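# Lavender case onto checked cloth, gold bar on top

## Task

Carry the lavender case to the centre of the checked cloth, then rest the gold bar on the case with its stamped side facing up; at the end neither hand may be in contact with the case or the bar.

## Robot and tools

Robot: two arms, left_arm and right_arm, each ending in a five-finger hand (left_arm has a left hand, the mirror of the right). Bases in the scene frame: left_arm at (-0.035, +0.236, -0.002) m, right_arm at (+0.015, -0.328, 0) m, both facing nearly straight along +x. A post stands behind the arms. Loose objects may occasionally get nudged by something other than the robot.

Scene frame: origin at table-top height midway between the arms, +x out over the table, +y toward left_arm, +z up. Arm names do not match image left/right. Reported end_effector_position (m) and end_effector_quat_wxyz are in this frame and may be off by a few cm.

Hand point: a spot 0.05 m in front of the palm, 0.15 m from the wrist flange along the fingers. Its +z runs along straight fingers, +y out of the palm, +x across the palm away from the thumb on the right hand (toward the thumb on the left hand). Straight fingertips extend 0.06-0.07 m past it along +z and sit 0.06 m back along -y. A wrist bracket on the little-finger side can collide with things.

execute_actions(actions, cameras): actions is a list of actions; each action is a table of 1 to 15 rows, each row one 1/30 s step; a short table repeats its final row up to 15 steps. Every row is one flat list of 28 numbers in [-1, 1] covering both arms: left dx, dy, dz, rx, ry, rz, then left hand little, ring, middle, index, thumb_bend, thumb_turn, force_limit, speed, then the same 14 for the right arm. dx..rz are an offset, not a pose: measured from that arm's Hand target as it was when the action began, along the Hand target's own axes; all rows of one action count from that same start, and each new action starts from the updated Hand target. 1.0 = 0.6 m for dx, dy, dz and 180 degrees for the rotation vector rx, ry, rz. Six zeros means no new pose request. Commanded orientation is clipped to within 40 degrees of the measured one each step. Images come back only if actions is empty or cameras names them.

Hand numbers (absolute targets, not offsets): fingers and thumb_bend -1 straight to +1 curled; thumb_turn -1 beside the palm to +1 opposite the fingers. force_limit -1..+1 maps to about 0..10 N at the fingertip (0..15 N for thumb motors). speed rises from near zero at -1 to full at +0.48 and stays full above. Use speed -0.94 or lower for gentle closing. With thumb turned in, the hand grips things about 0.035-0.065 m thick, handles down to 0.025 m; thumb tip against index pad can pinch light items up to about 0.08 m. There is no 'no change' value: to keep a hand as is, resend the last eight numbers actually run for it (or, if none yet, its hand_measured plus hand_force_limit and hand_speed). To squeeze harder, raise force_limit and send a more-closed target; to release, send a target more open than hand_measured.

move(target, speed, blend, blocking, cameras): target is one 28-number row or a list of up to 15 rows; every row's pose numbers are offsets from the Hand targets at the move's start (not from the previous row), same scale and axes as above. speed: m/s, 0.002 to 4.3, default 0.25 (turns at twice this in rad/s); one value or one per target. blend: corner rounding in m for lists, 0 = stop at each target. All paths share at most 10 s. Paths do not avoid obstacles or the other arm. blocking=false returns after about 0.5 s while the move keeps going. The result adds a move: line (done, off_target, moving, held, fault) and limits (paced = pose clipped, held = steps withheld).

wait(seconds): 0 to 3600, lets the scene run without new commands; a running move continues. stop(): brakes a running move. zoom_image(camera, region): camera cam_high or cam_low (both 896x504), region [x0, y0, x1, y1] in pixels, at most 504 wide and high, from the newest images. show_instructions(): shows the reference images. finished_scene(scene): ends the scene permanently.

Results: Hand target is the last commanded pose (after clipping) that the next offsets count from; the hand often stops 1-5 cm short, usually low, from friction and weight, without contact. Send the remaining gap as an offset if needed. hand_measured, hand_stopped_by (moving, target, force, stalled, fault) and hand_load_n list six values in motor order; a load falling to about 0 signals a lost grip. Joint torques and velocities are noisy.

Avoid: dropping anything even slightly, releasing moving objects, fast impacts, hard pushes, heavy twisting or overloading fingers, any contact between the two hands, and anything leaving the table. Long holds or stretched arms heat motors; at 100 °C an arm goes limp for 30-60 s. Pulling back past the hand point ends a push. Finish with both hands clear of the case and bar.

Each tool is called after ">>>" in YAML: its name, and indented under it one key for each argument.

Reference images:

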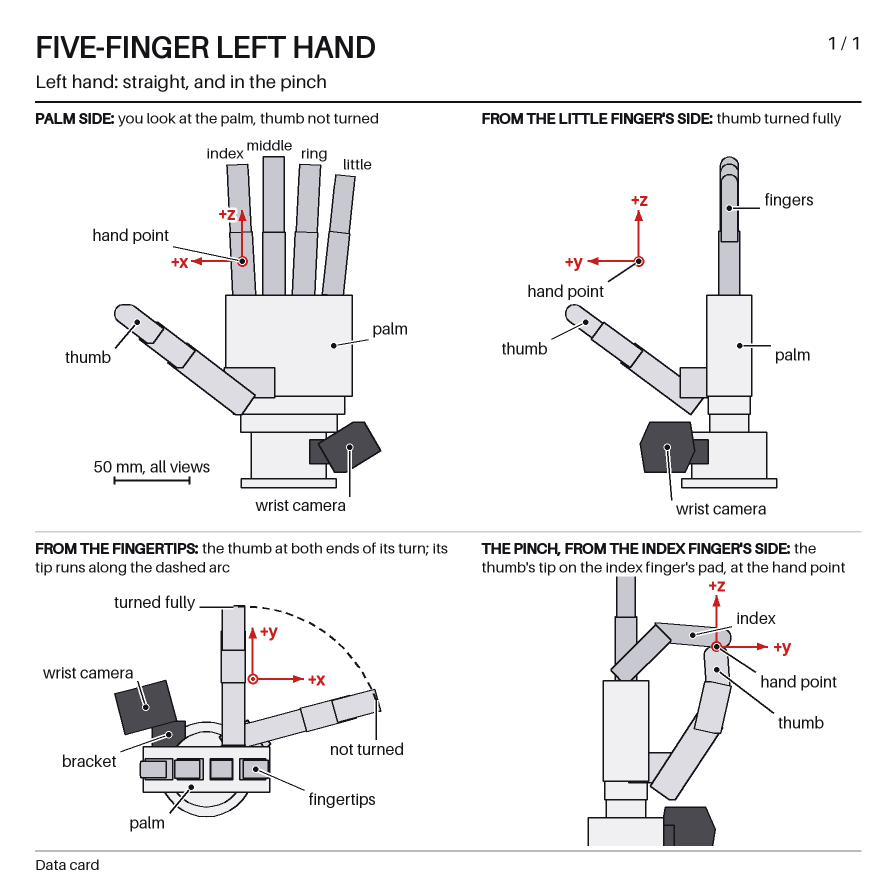

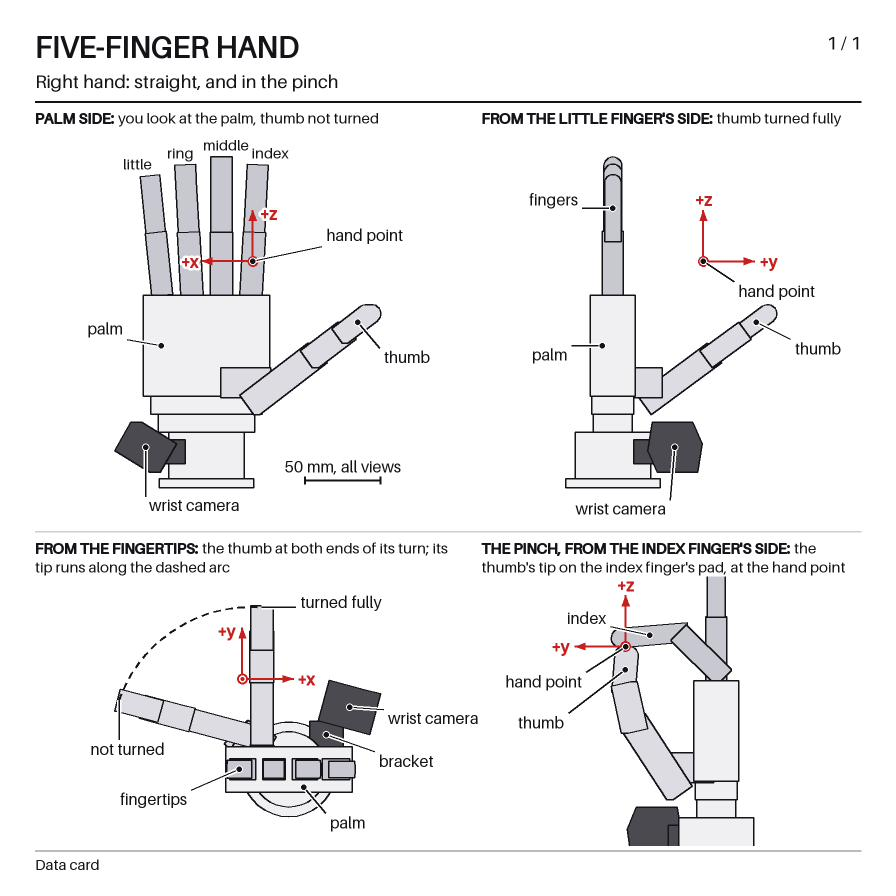

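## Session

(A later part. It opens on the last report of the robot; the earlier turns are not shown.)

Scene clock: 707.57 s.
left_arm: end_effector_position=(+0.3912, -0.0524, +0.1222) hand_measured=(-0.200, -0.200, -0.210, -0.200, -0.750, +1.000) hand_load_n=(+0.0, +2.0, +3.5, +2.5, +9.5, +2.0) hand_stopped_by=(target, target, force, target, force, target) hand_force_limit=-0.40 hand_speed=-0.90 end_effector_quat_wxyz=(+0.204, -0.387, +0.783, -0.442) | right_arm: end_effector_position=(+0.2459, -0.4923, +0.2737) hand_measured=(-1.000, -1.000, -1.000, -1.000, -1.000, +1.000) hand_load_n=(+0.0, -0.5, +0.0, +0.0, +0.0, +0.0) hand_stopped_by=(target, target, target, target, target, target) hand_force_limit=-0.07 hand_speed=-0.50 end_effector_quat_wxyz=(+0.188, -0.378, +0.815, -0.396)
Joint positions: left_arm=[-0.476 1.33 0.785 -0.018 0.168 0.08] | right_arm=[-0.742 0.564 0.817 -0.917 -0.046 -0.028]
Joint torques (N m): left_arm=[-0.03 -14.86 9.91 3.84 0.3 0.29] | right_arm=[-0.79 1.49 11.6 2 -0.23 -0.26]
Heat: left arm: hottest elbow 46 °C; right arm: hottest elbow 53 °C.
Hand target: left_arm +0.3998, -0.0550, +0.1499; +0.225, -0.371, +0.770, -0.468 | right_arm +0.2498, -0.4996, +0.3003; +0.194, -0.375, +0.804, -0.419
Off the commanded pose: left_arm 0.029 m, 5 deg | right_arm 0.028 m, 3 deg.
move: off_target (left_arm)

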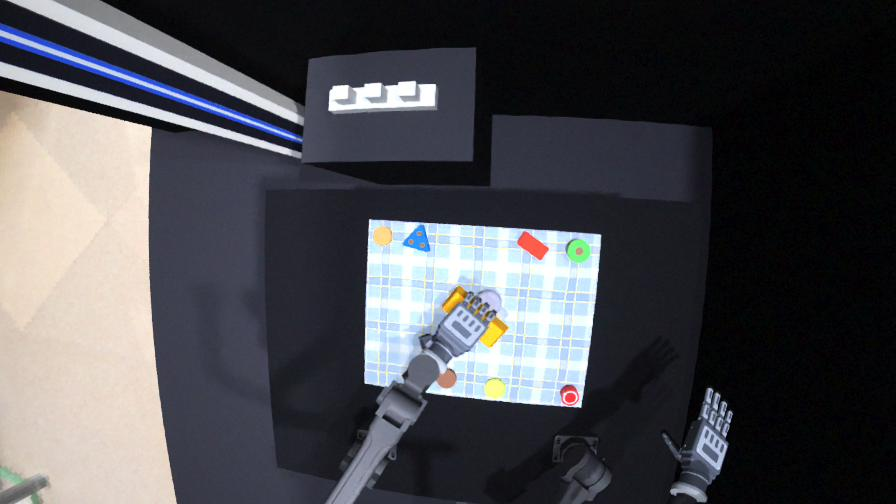

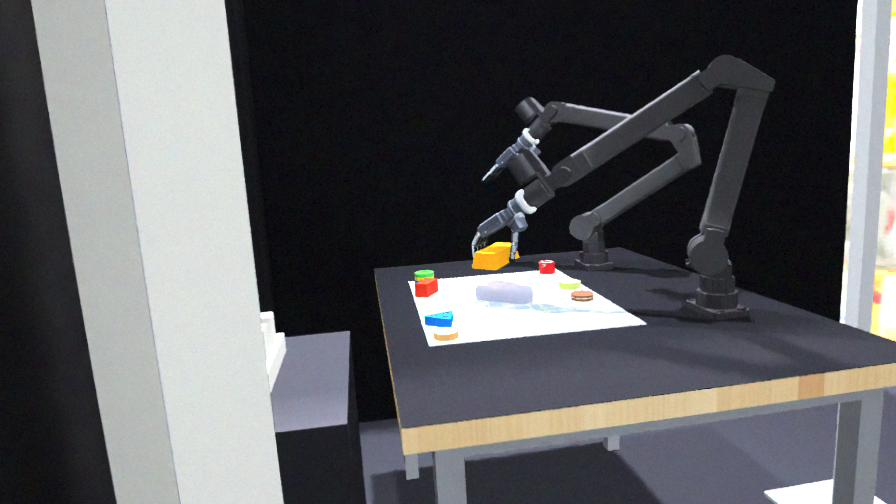

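>>> move:
  target: [0.006,0.076,0.0162,0,0,0,-0.2,-0.2,-0.15,-0.2,0.25,1,-0.4,-0.9,0,0,0,0,0,0,-1,-1,-1,-1,-1,1,-0.07,-0.5]
  speed: 0.08
  cameras: ["all"]

>>> zoom_image:
  camera: "cam_low"
  region: [440, 200, 560, 310]

>>> zoom_image:
  camera: "cam_high"
  region: [424, 260, 544, 380]

Scene clock: 723.47 s.
left_arm: end_effector_position=(+0.3790, -0.0460, +0.0907) hand_measured=(-0.200, -0.200, -0.210, -0.200, -0.750, +1.000) hand_load_n=(-0.5, +2.0, +3.5, +2.5, +9.5, +2.0) hand_stopped_by=(target, target, force, target, force, target) hand_force_limit=-0.40 hand_speed=-0.90 end_effector_quat_wxyz=(+0.211, -0.382, +0.778, -0.451) | right_arm: end_effector_position=(+0.2459, -0.4923, +0.2737) hand_measured=(-1.000, -1.000, -1.000, -1.000, -1.000, +1.000) hand_load_n=(+0.0, +0.0, +0.0, +0.0, +0.0, +0.0) hand_stopped_by=(target, target, target, target, target, target) hand_force_limit=-0.07 hand_speed=-0.50 end_effector_quat_wxyz=(+0.188, -0.378, +0.815, -0.396)
Joint positions: left_arm=[-0.476 1.347 0.685 0.125 0.168 0.08] | right_arm=[-0.742 0.564 0.817 -0.917 -0.046 -0.028]
Joint torques (N m): left_arm=[-0.32 -11.99 9.37 3.89 0.2 0.27] | right_arm=[-0.85 2.61 11.77 2.1 -0.21 -0.19]
Heat: left arm: hottest elbow 42 °C; right arm: hottest elbow 53 °C.
Hand target: left_arm +0.3878, -0.0501, +0.1049; +0.225, -0.371, +0.770, -0.468 | right_arm +0.2498, -0.4996, +0.3003; +0.194, -0.375, +0.804, -0.419
Off the commanded pose: left_arm 0.017 m, 3 deg | right_arm 0.028 m, 3 deg.
move: off_target (left_arm)

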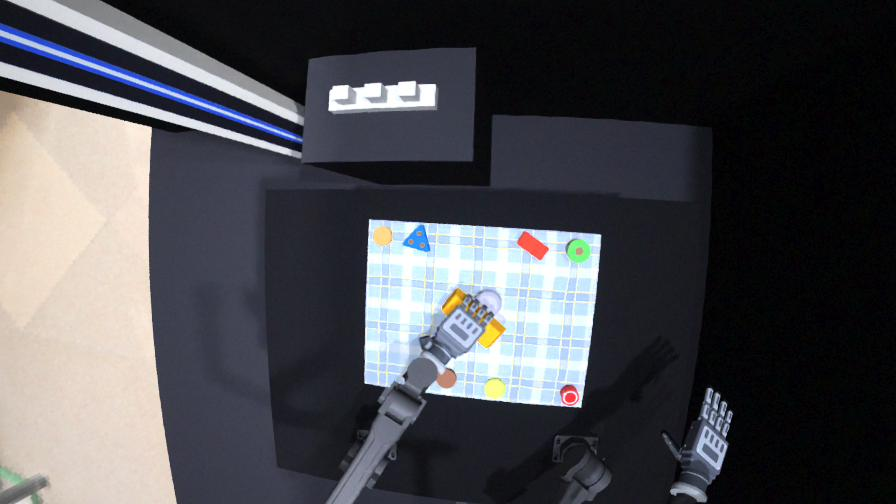

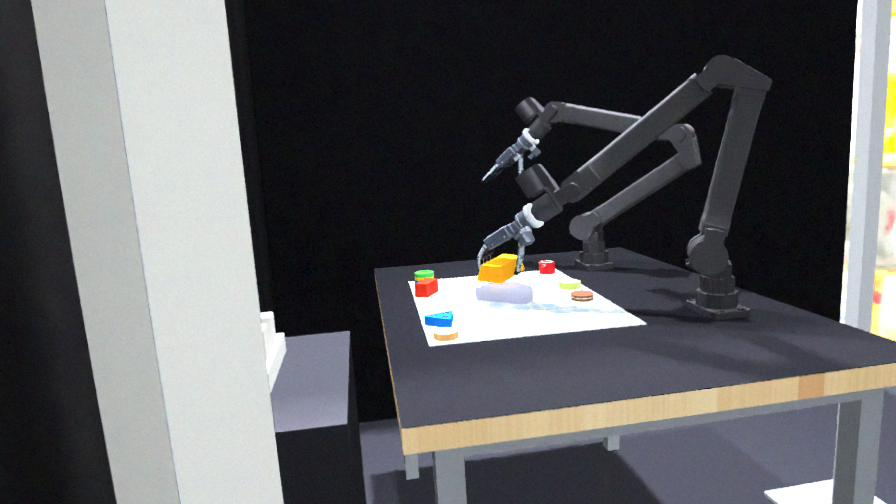

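Scaled by 4.200 from the camera's image (finer frame: 1280x720).

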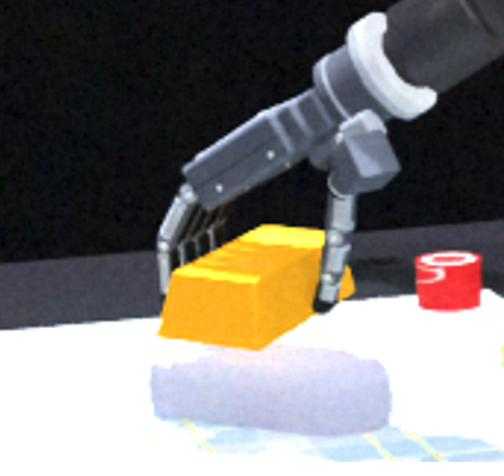

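Scaled by 4.200 from the camera's image (finer frame: 1280x720).

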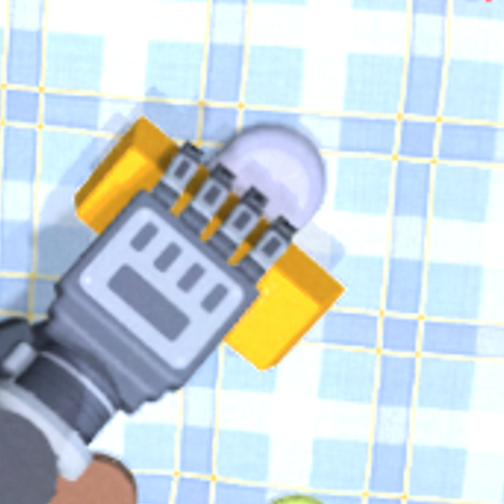

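>>> move:
  target: [-0.0026,0.0453,0.0213,-0.02,0,0,-0.2,-0.2,-0.15,-0.2,0.25,1,-0.4,-0.9,0,0,0,0,0,0,-1,-1,-1,-1,-1,1,-0.07,-0.5]
  speed: 0.06
  cameras: ["all"]

>>> zoom_image:
  camera: "cam_low"
  region: [440, 200, 560, 310]

>>> zoom_image:
  camera: "cam_high"
  region: [424, 260, 544, 380]

Scene clock: 735.93 s.
left_arm: end_effector_position=(+0.3780, -0.0449, +0.0678) hand_measured=(-0.200, -0.200, -0.210, -0.200, -0.750, +1.000) hand_load_n=(-0.5, +2.0, +3.0, +2.5, +9.0, +2.0) hand_stopped_by=(target, target, force, target, force, target) hand_force_limit=-0.40 hand_speed=-0.90 end_effector_quat_wxyz=(+0.202, -0.386, +0.788, -0.434) | right_arm: end_effector_position=(+0.2459, -0.4923, +0.2737) hand_measured=(-1.000, -1.000, -1.000, -1.000, -1.000, +1.000) hand_load_n=(-0.5, +0.0, +0.0, +0.0, +0.0, +0.0) hand_stopped_by=(target, target, target, target, target, target) hand_force_limit=-0.07 hand_speed=-0.50 end_effector_quat_wxyz=(+0.188, -0.378, +0.815, -0.396)
Joint positions: left_arm=[-0.476 1.397 0.685 0.131 0.167 0.088] | right_arm=[-0.742 0.564 0.817 -0.917 -0.046 -0.028]
Joint torques (N m): left_arm=[-0.32 -11.11 9.55 3.48 -0.03 0.3] | right_arm=[0.03 1.96 11.78 2.04 -0.18 -0.16]
Heat: left arm: hottest elbow 41 °C; right arm: hottest elbow 53 °C.
Hand target: left_arm +0.3879, -0.0481, +0.0750; +0.214, -0.378, +0.784, -0.444 | right_arm +0.2498, -0.4996, +0.3003; +0.194, -0.375, +0.804, -0.419
Off the commanded pose: left_arm 0.013 m, 2 deg | right_arm 0.028 m, 3 deg.
move: off_target (left_arm)

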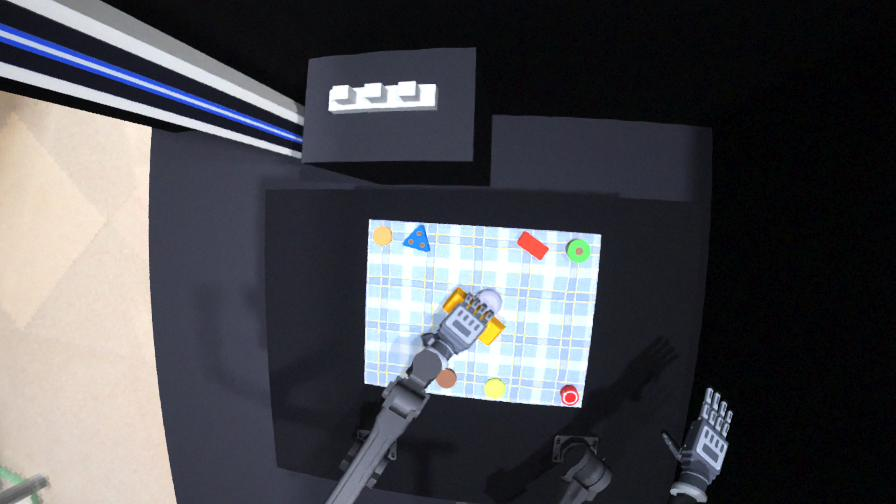

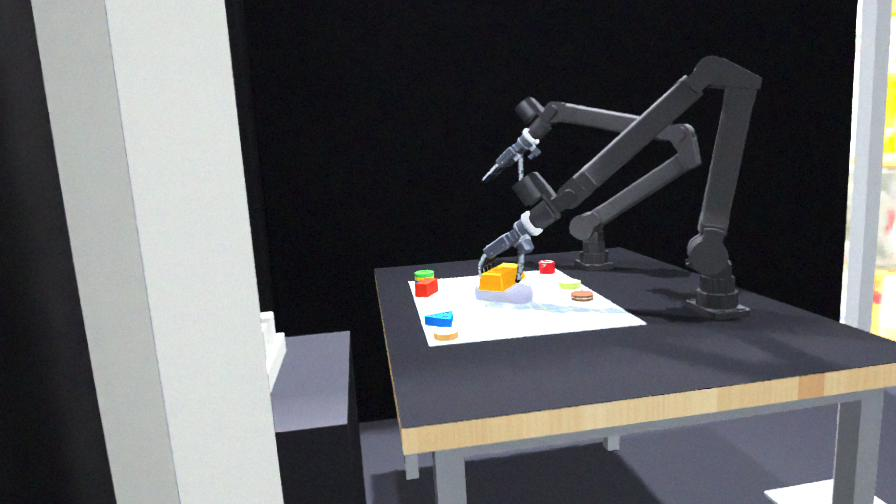

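Scaled by 4.200 from the camera's image (finer frame: 1280x720).

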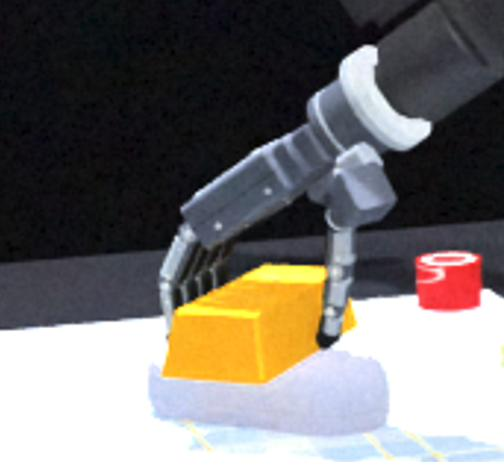

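Scaled by 4.200 from the camera's image (finer frame: 1280x720).

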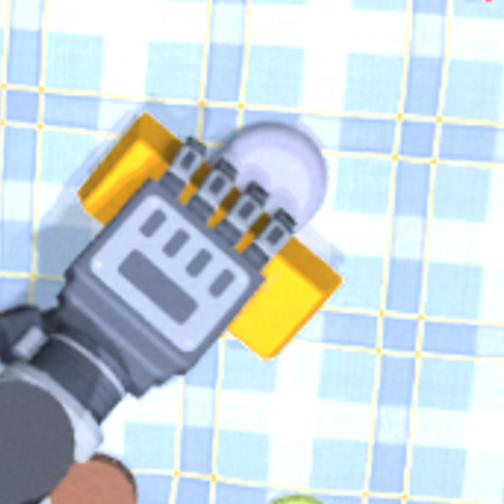

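>>> move:
  target: [0,0.0143,0.0086,0,0,0,-0.2,-0.2,-0.15,-0.2,0.25,1,-0.4,-0.9,0,0,0,0,0,0,-1,-1,-1,-1,-1,1,-0.07,-0.5]
  speed: 0.03
  cameras: ["all"]

>>> zoom_image:
  camera: "cam_low"
  region: [440, 200, 560, 310]

Scene clock: 745.37 s.
left_arm: end_effector_position=(+0.3834, -0.0477, +0.0682) hand_measured=(-0.200, -0.200, -0.210, -0.200, -0.750, +1.000) hand_load_n=(+0.0, +2.0, +3.0, +2.5, +9.0, +2.0) hand_stopped_by=(target, target, force, target, force, target) hand_force_limit=-0.40 hand_speed=-0.90 end_effector_quat_wxyz=(+0.207, -0.383, +0.784, -0.442) | right_arm: end_effector_position=(+0.2459, -0.4923, +0.2737) hand_measured=(-1.000, -1.000, -1.000, -1.000, -1.000, +1.000) hand_load_n=(+0.0, +0.0, +0.0, -0.5, +0.0, +0.0) hand_stopped_by=(target, target, target, target, target, target) hand_force_limit=-0.07 hand_speed=-0.50 end_effector_quat_wxyz=(+0.188, -0.378, +0.815, -0.396)
Joint positions: left_arm=[-0.476 1.41 0.685 0.166 0.167 0.088] | right_arm=[-0.742 0.564 0.817 -0.917 -0.046 -0.028]
Joint torques (N m): left_arm=[-0.21 -10.4 8.47 3.45 -0.03 0.31] | right_arm=[-1.73 1.9 11.74 1.94 -0.18 -0.16]
Heat: left arm: hottest elbow 41 °C; right arm: hottest elbow 53 °C.
Hand target: left_arm +0.3879, -0.0481, +0.0649; +0.214, -0.378, +0.784, -0.444 | right_arm +0.2498, -0.4996, +0.3003; +0.194, -0.375, +0.804, -0.419
Off the commanded pose: left_arm 0.006 m, 1 deg | right_arm 0.028 m, 3 deg.
move: done

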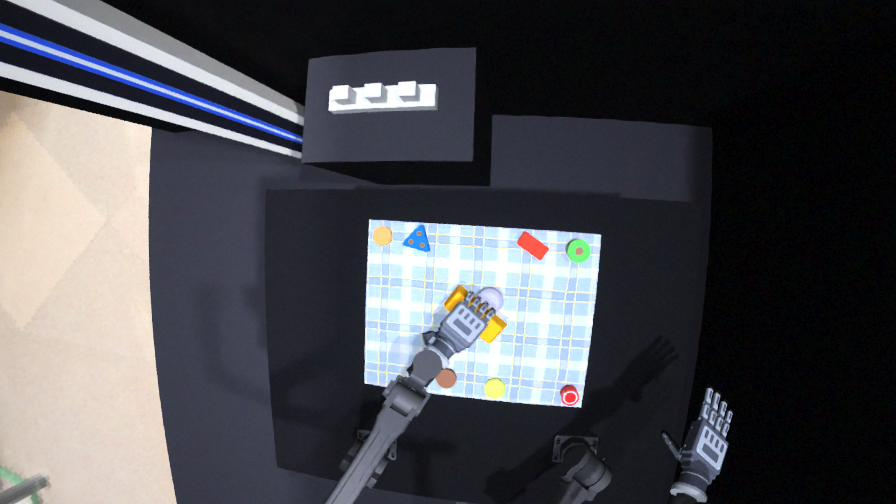

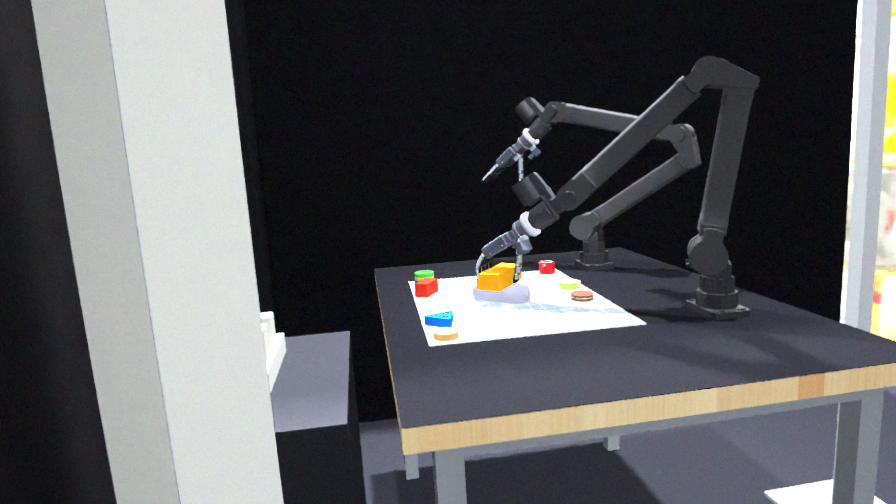

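Scaled by 4.200 from the camera's image (finer frame: 1280x720).

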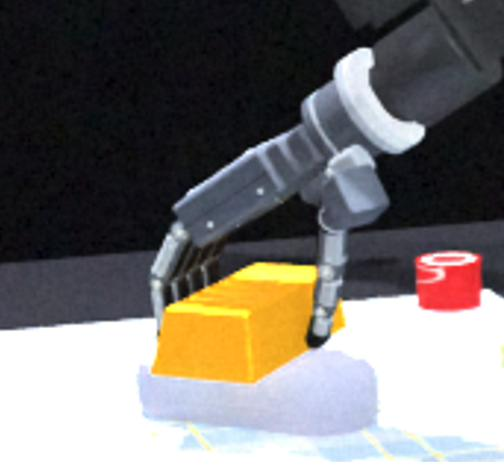

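>>> zoom_image:
  camera: "cam_high"
  region: [434, 270, 524, 360]

Scaled by 5.600 from the camera's image (finer frame: 1280x720).

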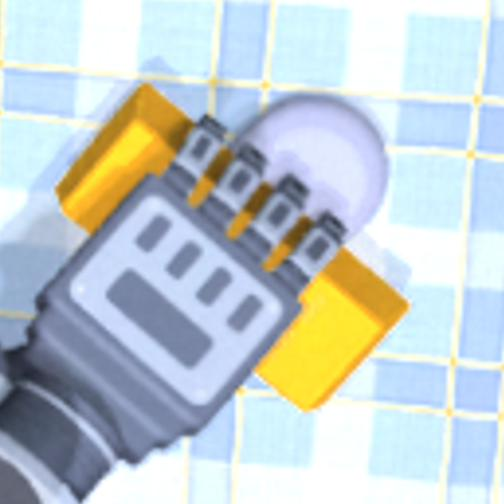

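>>> move:
  target: [0.0107,0.0153,-0.0158,0,0,0,-0.2,-0.2,-0.15,-0.2,0.25,1,-0.4,-0.9,0,0,0,0,0,0,-1,-1,-1,-1,-1,1,-0.07,-0.5]
  speed: 0.03
  cameras: ["all"]

>>> zoom_image:
  camera: "cam_high"
  region: [434, 270, 524, 360]

>>> zoom_image:
  camera: "cam_low"
  region: [440, 200, 560, 310]

Scene clock: 769.43 s.
left_arm: end_effector_position=(+0.3828, -0.0460, +0.0680) hand_measured=(-0.200, -0.200, -0.210, -0.200, -0.750, +1.000) hand_load_n=(+0.0, +3.0, +3.5, +3.5, +8.0, +2.0) hand_stopped_by=(target, target, force, target, force, target) hand_force_limit=-0.40 hand_speed=-0.90 end_effector_quat_wxyz=(+0.215, -0.381, +0.780, -0.448) | right_arm: end_effector_position=(+0.2459, -0.4923, +0.2737) hand_measured=(-1.000, -1.000, -1.000, -1.000, -1.000, +1.000) hand_load_n=(+0.0, +0.0, +0.0, +0.0, +0.0, +0.0) hand_stopped_by=(target, target, target, target, target, target) hand_force_limit=-0.07 hand_speed=-0.50 end_effector_quat_wxyz=(+0.188, -0.378, +0.815, -0.396)
Joint positions: left_arm=[-0.476 1.405 0.666 0.2 0.161 0.088] | right_arm=[-0.742 0.564 0.817 -0.917 -0.046 -0.028]
Joint torques (N m): left_arm=[-1.14 -12.16 6.53 2.66 -0.13 0.23] | right_arm=[-0.26 1.85 11.59 2.25 -0.18 -0.19]
Heat: left arm: hottest elbow 39 °C; right arm: hottest elbow 53 °C.
Hand target: left_arm +0.3739, -0.0452, +0.0620; +0.214, -0.378, +0.784, -0.444 | right_arm +0.2498, -0.4996, +0.3003; +0.194, -0.375, +0.804, -0.419
Off the commanded pose: left_arm 0.011 m, 1 deg | right_arm 0.028 m, 3 deg.
move: off_target (left_arm)

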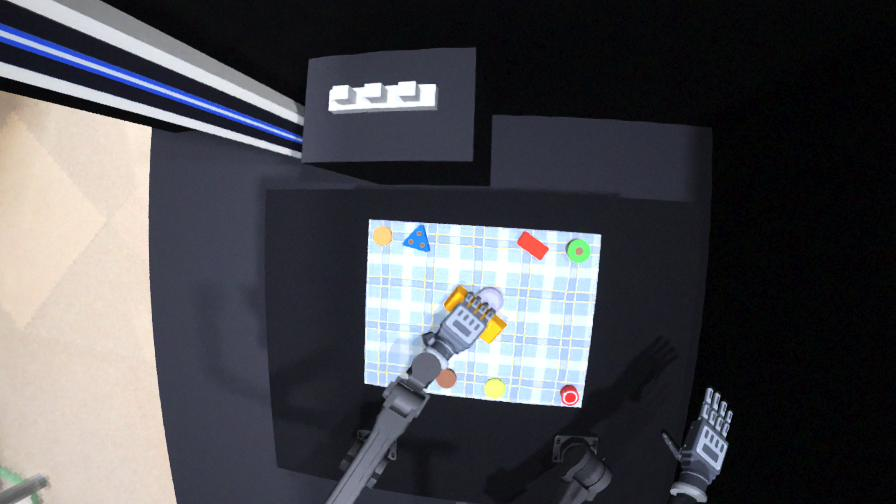

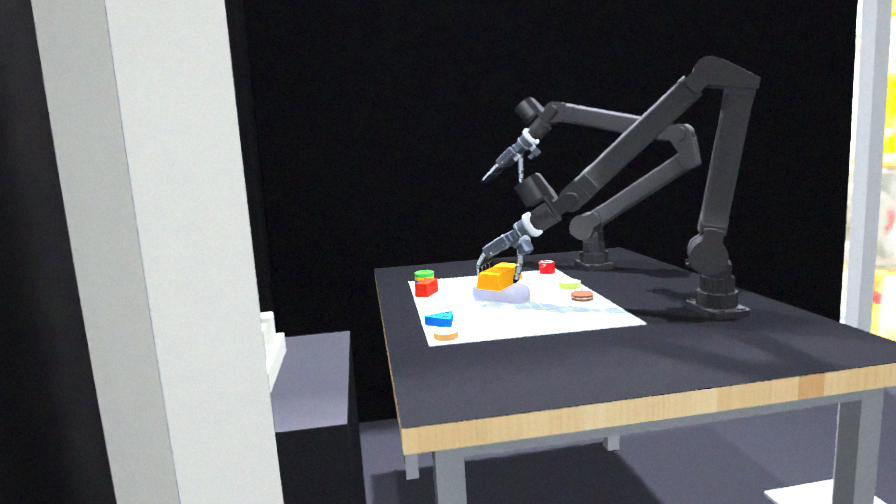

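Scaled by 5.600 from the camera's image (finer frame: 1280x720).

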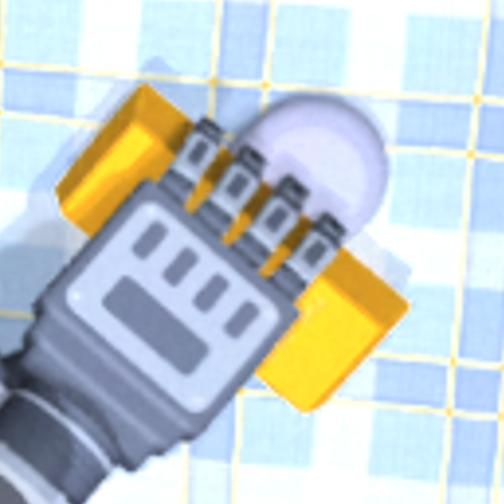

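Scaled by 4.200 from the camera's image (finer frame: 1280x720).

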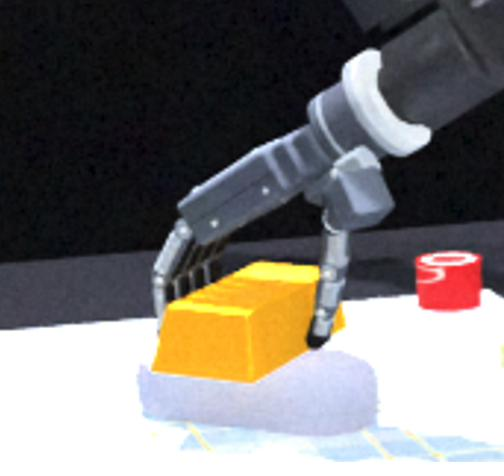

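>>> move:
  target: [0.0087,0.0102,-0.0165,0,0,0,-0.2,-0.2,-0.15,-0.2,0.25,1,-0.4,-0.9,0,0,0,0,0,0,-1,-1,-1,-1,-1,1,-0.07,-0.5]
  speed: 0.03
  cameras: ["all"]

>>> zoom_image:
  camera: "cam_high"
  region: [434, 270, 524, 360]

>>> zoom_image:
  camera: "cam_low"
  region: [440, 200, 560, 310]

Scene clock: 778.13 s.
left_arm: end_effector_position=(+0.3717, -0.0407, +0.0679) hand_measured=(-0.200, -0.200, -0.210, -0.200, -0.750, +1.000) hand_load_n=(+0.0, +3.0, +4.0, +3.5, +8.0, +1.5) hand_stopped_by=(target, target, force, target, force, target) hand_force_limit=-0.40 hand_speed=-0.90 end_effector_quat_wxyz=(+0.218, -0.381, +0.779, -0.447) | right_arm: end_effector_position=(+0.2459, -0.4923, +0.2737) hand_measured=(-1.000, -1.000, -1.000, -1.000, -1.000, +1.000) hand_load_n=(+0.0, +0.0, +0.0, +0.0, +0.0, +0.0) hand_stopped_by=(target, target, target, target, target, target) hand_force_limit=-0.07 hand_speed=-0.50 end_effector_quat_wxyz=(+0.188, -0.378, +0.815, -0.396)
Joint positions: left_arm=[-0.48 1.372 0.633 0.202 0.153 0.088] | right_arm=[-0.742 0.564 0.817 -0.917 -0.046 -0.028]
Joint torques (N m): left_arm=[-1.49 -11.46 6.61 2.62 -0.08 0.19] | right_arm=[-1.08 1.2 11.64 2.15 -0.23 -0.17]
Heat: left arm: hottest elbow 38 °C; right arm: hottest elbow 53 °C.
Hand target: left_arm +0.3617, -0.0419, +0.0618; +0.214, -0.378, +0.784, -0.444 | right_arm +0.2498, -0.4996, +0.3003; +0.194, -0.375, +0.804, -0.419
Off the commanded pose: left_arm 0.012 m, 1 deg | right_arm 0.028 m, 3 deg.
move: off_target (left_arm)

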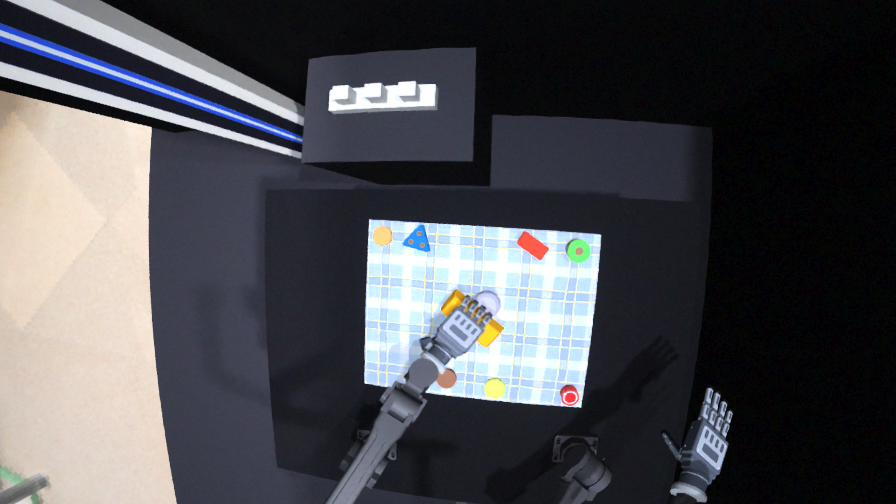

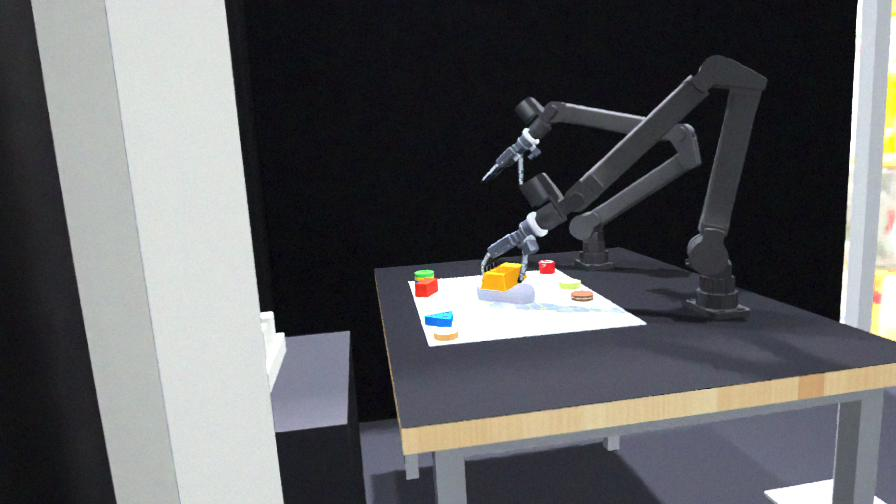

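Scaled by 5.600 from the camera's image (finer frame: 1280x720).

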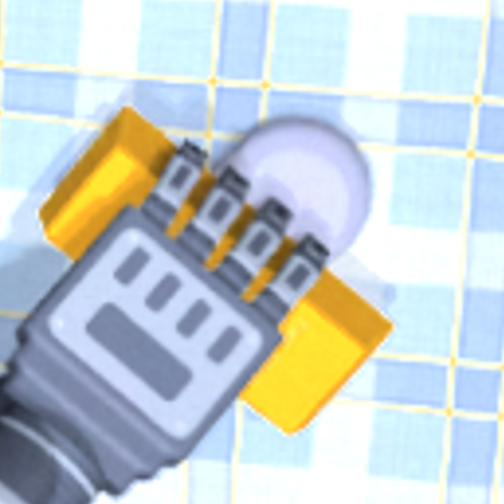

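Scaled by 4.200 from the camera's image (finer frame: 1280x720).

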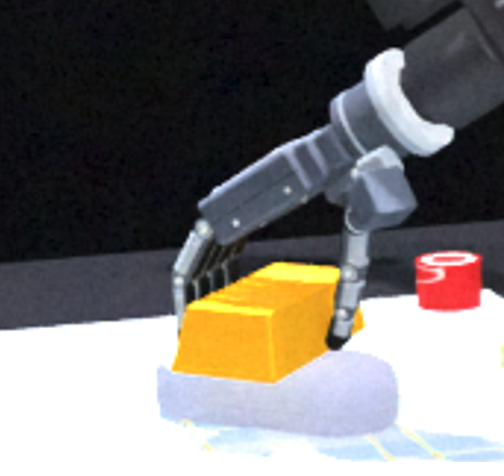

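>>> move:
  target: [-0.0083,-0.011,0.0055,0,0,0,-0.2,-0.2,-0.15,-0.2,0.25,1,-0.4,-0.9,0,0,0,0,0,0,-1,-1,-1,-1,-1,1,-0.07,-0.5]
  speed: 0.03

Scene clock: 785.70 s.
left_arm: end_effector_position=(+0.3716, -0.0408, +0.0679) hand_measured=(-0.200, -0.200, -0.210, -0.200, -0.750, +1.000) hand_load_n=(+0.0, +3.0, +4.0, +3.5, +8.0, +1.5) hand_stopped_by=(target, target, force, target, force, target) hand_force_limit=-0.40 hand_speed=-0.90 end_effector_quat_wxyz=(+0.217, -0.381, +0.779, -0.447) | right_arm: end_effector_position=(+0.2459, -0.4923, +0.2737) hand_measured=(-1.000, -1.000, -1.000, -1.000, -1.000, +1.000) hand_load_n=(+0.0, +0.0, +0.0, +0.0, +0.0, +0.0) hand_stopped_by=(target, target, target, target, target, target) hand_force_limit=-0.07 hand_speed=-0.50 end_effector_quat_wxyz=(+0.188, -0.378, +0.815, -0.396)
Joint positions: left_arm=[-0.48 1.372 0.633 0.202 0.153 0.088] | right_arm=[-0.742 0.564 0.817 -0.917 -0.046 -0.028]
Joint torques (N m): left_arm=[-0.73 -10.81 8.64 1.94 0.27 0.24] | right_arm=[-1.55 1.96 11.84 2.06 -0.31 -0.22]
Heat: left arm: hottest elbow 38 °C; right arm: hottest elbow 54 °C.
Hand target: left_arm +0.3697, -0.0419, +0.0658; +0.214, -0.378, +0.784, -0.444 | right_arm +0.2498, -0.4996, +0.3003; +0.194, -0.375, +0.804, -0.419
Off the commanded pose: left_arm 0.003 m, 1 deg | right_arm 0.028 m, 3 deg.
move: done

>>> move:
  target: [0,0,0,0,0,0,-0.45,-0.45,-0.45,-0.45,-1,1,-0.4,-0.88,0,0,0,0,0,0,-1,-1,-1,-1,-1,1,-0.07,-0.5]
  cameras: ["all"]

>>> zoom_image:
  camera: "cam_high"
  region: [434, 270, 524, 360]

>>> zoom_image:
  camera: "cam_low"
  region: [440, 200, 560, 310]

Scene clock: 791.93 s.
left_arm: end_effector_position=(+0.3702, -0.0409, +0.0670) hand_measured=(-0.450, -0.450, -0.450, -0.450, -0.998, +1.000) hand_load_n=(+0.0, +0.0, +0.0, +0.0, -3.5, -0.5) hand_stopped_by=(target, target, target, target, target, target) hand_force_limit=-0.40 hand_speed=-0.88 end_effector_quat_wxyz=(+0.214, -0.381, +0.781, -0.446) | right_arm: end_effector_position=(+0.2459, -0.4923, +0.2737) hand_measured=(-1.000, -1.000, -1.000, -1.000, -1.000, +1.000) hand_load_n=(+0.0, +0.0, +0.0, +0.0, +0.0, +0.0) hand_stopped_by=(target, target, target, target, target, target) hand_force_limit=-0.07 hand_speed=-0.50 end_effector_quat_wxyz=(+0.188, -0.378, +0.815, -0.396)
Joint positions: left_arm=[-0.48 1.372 0.633 0.196 0.157 0.088] | right_arm=[-0.742 0.564 0.817 -0.917 -0.046 -0.028]
Joint torques (N m): left_arm=[-0.62 -10.7 8.68 2.19 0.11 0.26] | right_arm=[-1.14 2.2 11.81 2.07 -0.2 -0.2]
Heat: left arm: hottest elbow 37 °C; right arm: hottest elbow 54 °C.
Hand target: left_arm +0.3697, -0.0419, +0.0658; +0.214, -0.378, +0.784, -0.444 | right_arm +0.2498, -0.4996, +0.3003; +0.194, -0.375, +0.804, -0.419
Off the commanded pose: left_arm 0.002 m, 1 deg | right_arm 0.028 m, 3 deg.
move: done

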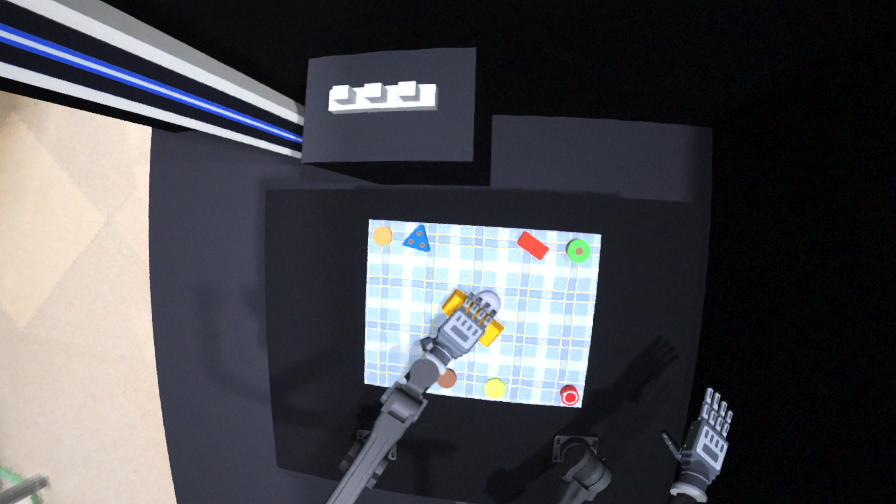

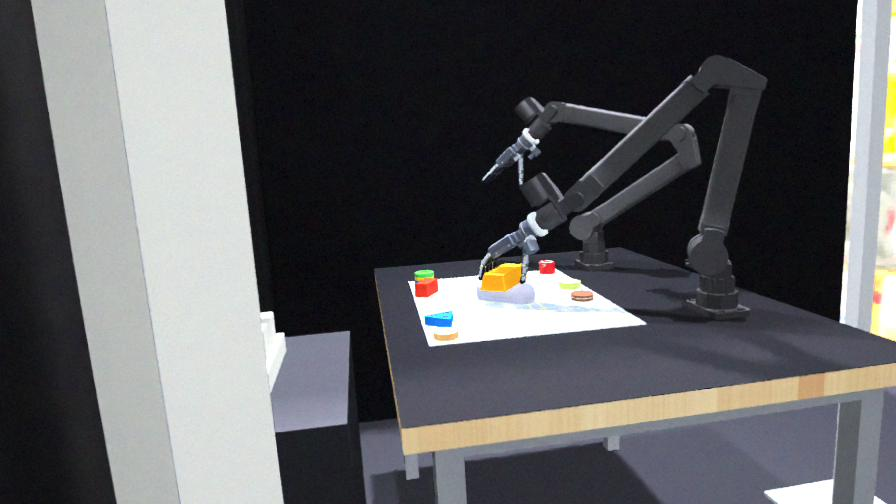

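Scaled by 5.600 from the camera's image (finer frame: 1280x720).

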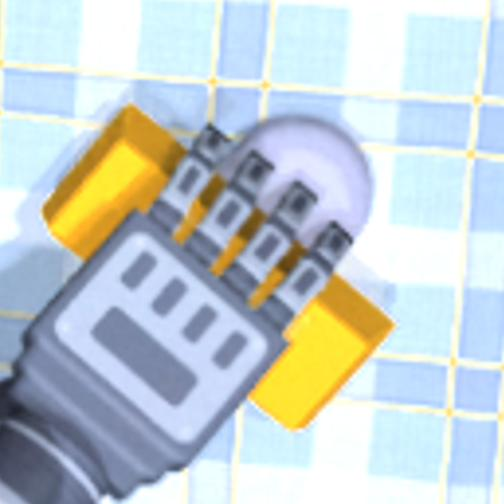

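Scaled by 4.200 from the camera's image (finer frame: 1280x720).

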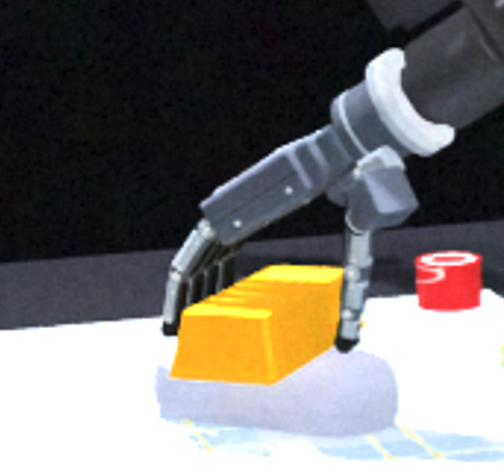

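>>> move:
  target: [0,0,0,0,0,0,-0.9,-0.9,-0.9,-0.9,-0.9,1,-0.4,-0.85,0,0,0,0,0,0,-1,-1,-1,-1,-1,1,-0.07,-0.5]

Scene clock: 801.87 s.
left_arm: end_effector_position=(+0.3702, -0.0409, +0.0672) hand_measured=(-0.900, -0.900, -0.900, -0.900, -0.900, +1.000) hand_load_n=(-0.5, +0.0, +0.0, +0.0, +0.0, +0.0) hand_stopped_by=(target, target, target, target, target, target) hand_force_limit=-0.40 hand_speed=-0.85 end_effector_quat_wxyz=(+0.215, -0.381, +0.781, -0.446) | right_arm: end_effector_position=(+0.2459, -0.4923, +0.2737) hand_measured=(-1.000, -1.000, -1.000, -1.000, -1.000, +1.000) hand_load_n=(+0.0, +0.0, +0.0, +0.0, +0.0, +0.0) hand_stopped_by=(target, target, target, target, target, target) hand_force_limit=-0.07 hand_speed=-0.50 end_effector_quat_wxyz=(+0.188, -0.378, +0.815, -0.396)
Joint positions: left_arm=[-0.48 1.371 0.633 0.196 0.157 0.088] | right_arm=[-0.742 0.564 0.817 -0.917 -0.046 -0.028]
Joint torques (N m): left_arm=[-0.67 -10.81 8.69 2.17 0.11 0.25] | right_arm=[-0.21 1.73 11.7 2.1 -0.2 -0.22]
Heat: left arm: hottest elbow 37 °C; right arm: hottest elbow 54 °C.
Hand target: left_arm +0.3697, -0.0419, +0.0658; +0.214, -0.378, +0.784, -0.444 | right_arm +0.2498, -0.4996, +0.3003; +0.194, -0.375, +0.804, -0.419
Off the commanded pose: left_arm 0.002 m, 1 deg | right_arm 0.028 m, 3 deg.
move: done

>>> move:
  target:
    - [0.0003,-0.0672,-0.0502,0,0,0,-0.9,-0.9,-0.9,-0.9,-0.9,1,-0.4,-0.85,0,0,0,0,0,0,-1,-1,-1,-1,-1,1,-0.07,-0.5]
    - [0,-0.1923,-0.1655,0,0,0,-0.9,-0.9,-0.9,-0.9,-0.9,1,-0.4,-0.85,0,0,0,0,0,0,-1,-1,-1,-1,-1,1,-0.07,-0.5]
    - [-0.2555,-0.0975,-0.5952,0,0,0,-0.9,-0.9,-0.9,-0.9,-0.9,1,-0.4,-0.85,0,0,0,0,0,0,-1,-1,-1,-1,-1,1,-0.07,-0.5]
  speed: [0.07,0.15,0.3]
  blend: [0.01,0.02,0]
  cameras: ["all"]

>>> zoom_image:
  camera: "cam_high"
  region: [434, 270, 524, 360]

>>> zoom_image:
  camera: "cam_low"
  region: [440, 200, 560, 310]

Scene clock: 819.60 s.
left_arm: end_effector_position=(+0.2418, +0.2451, +0.2788) hand_measured=(-0.900, -0.900, -0.900, -0.900, -0.900, +1.000) hand_load_n=(+0.0, +0.0, +0.0, +0.0, +0.0, +0.0) hand_stopped_by=(target, target, target, target, target, target) hand_force_limit=-0.40 hand_speed=-0.85 end_effector_quat_wxyz=(+0.193, -0.394, +0.781, -0.445) | right_arm: end_effector_position=(+0.2459, -0.4923, +0.2737) hand_measured=(-1.000, -1.000, -1.000, -1.000, -1.000, +1.000) hand_load_n=(+0.0, +0.0, +0.0, -0.5, +0.0, +0.0) hand_stopped_by=(target, target, target, target, target, target) hand_force_limit=-0.07 hand_speed=-0.50 end_effector_quat_wxyz=(+0.188, -0.378, +0.815, -0.396)
Joint positions: left_arm=[0.561 0.832 0.944 -1.213 0.936 0.951] | right_arm=[-0.742 0.564 0.817 -0.917 -0.046 -0.028]
Joint torques (N m): left_arm=[-0.15 -4.13 14.43 1.24 0.93 0.3] | right_arm=[-1.14 1.55 11.73 1.98 -0.26 -0.18]
Heat: left arm: hottest elbow 38 °C; right arm: hottest elbow 54 °C.
Hand target: left_arm +0.2494, +0.2500, +0.2998; +0.213, -0.378, +0.784, -0.444 | right_arm +0.2498, -0.4996, +0.3003; +0.194, -0.375, +0.804, -0.419
Off the commanded pose: left_arm 0.023 m, 3 deg | right_arm 0.028 m, 3 deg.
move: off_target (left_arm)

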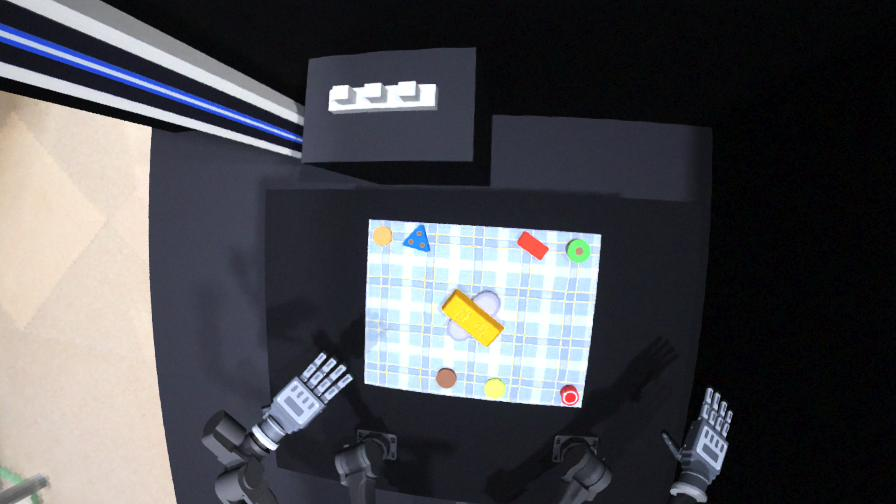

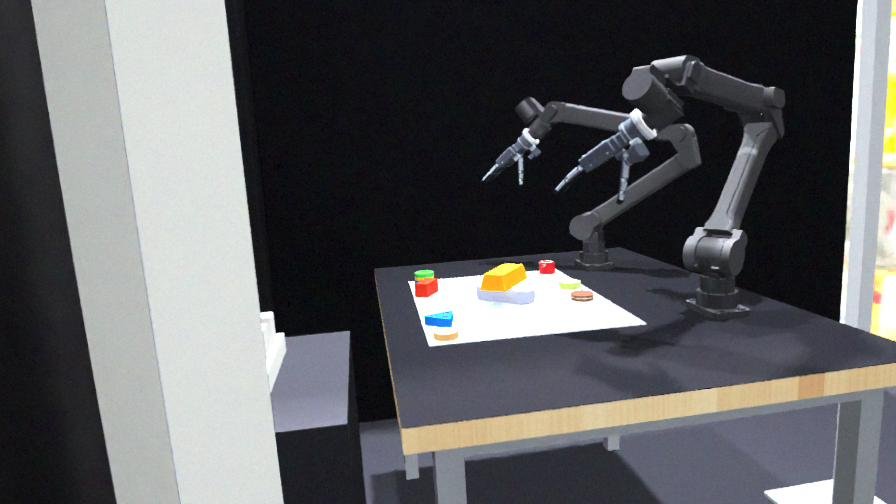

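Scaled by 5.600 from the camera's image (finer frame: 1280x720).

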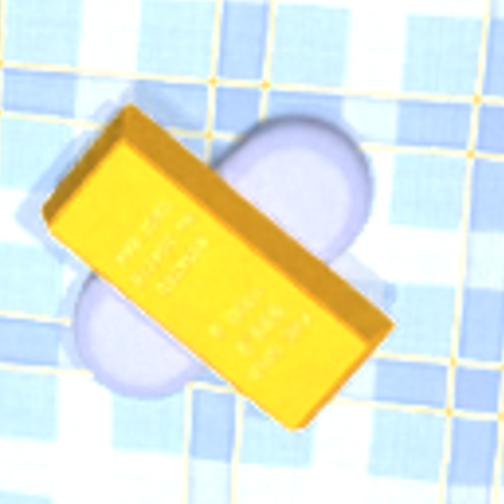

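Scaled by 4.200 from the camera's image (finer frame: 1280x720).

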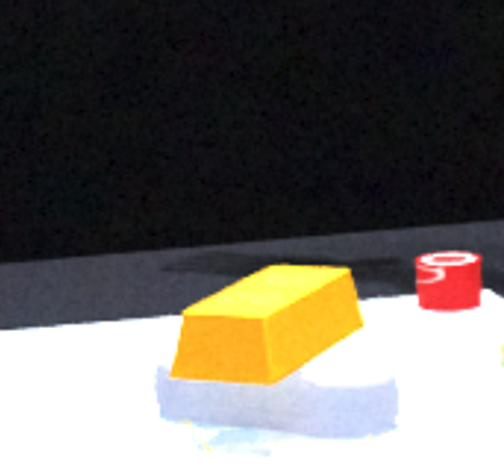

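>>> finished_scene:

The scene is finished: the task was done.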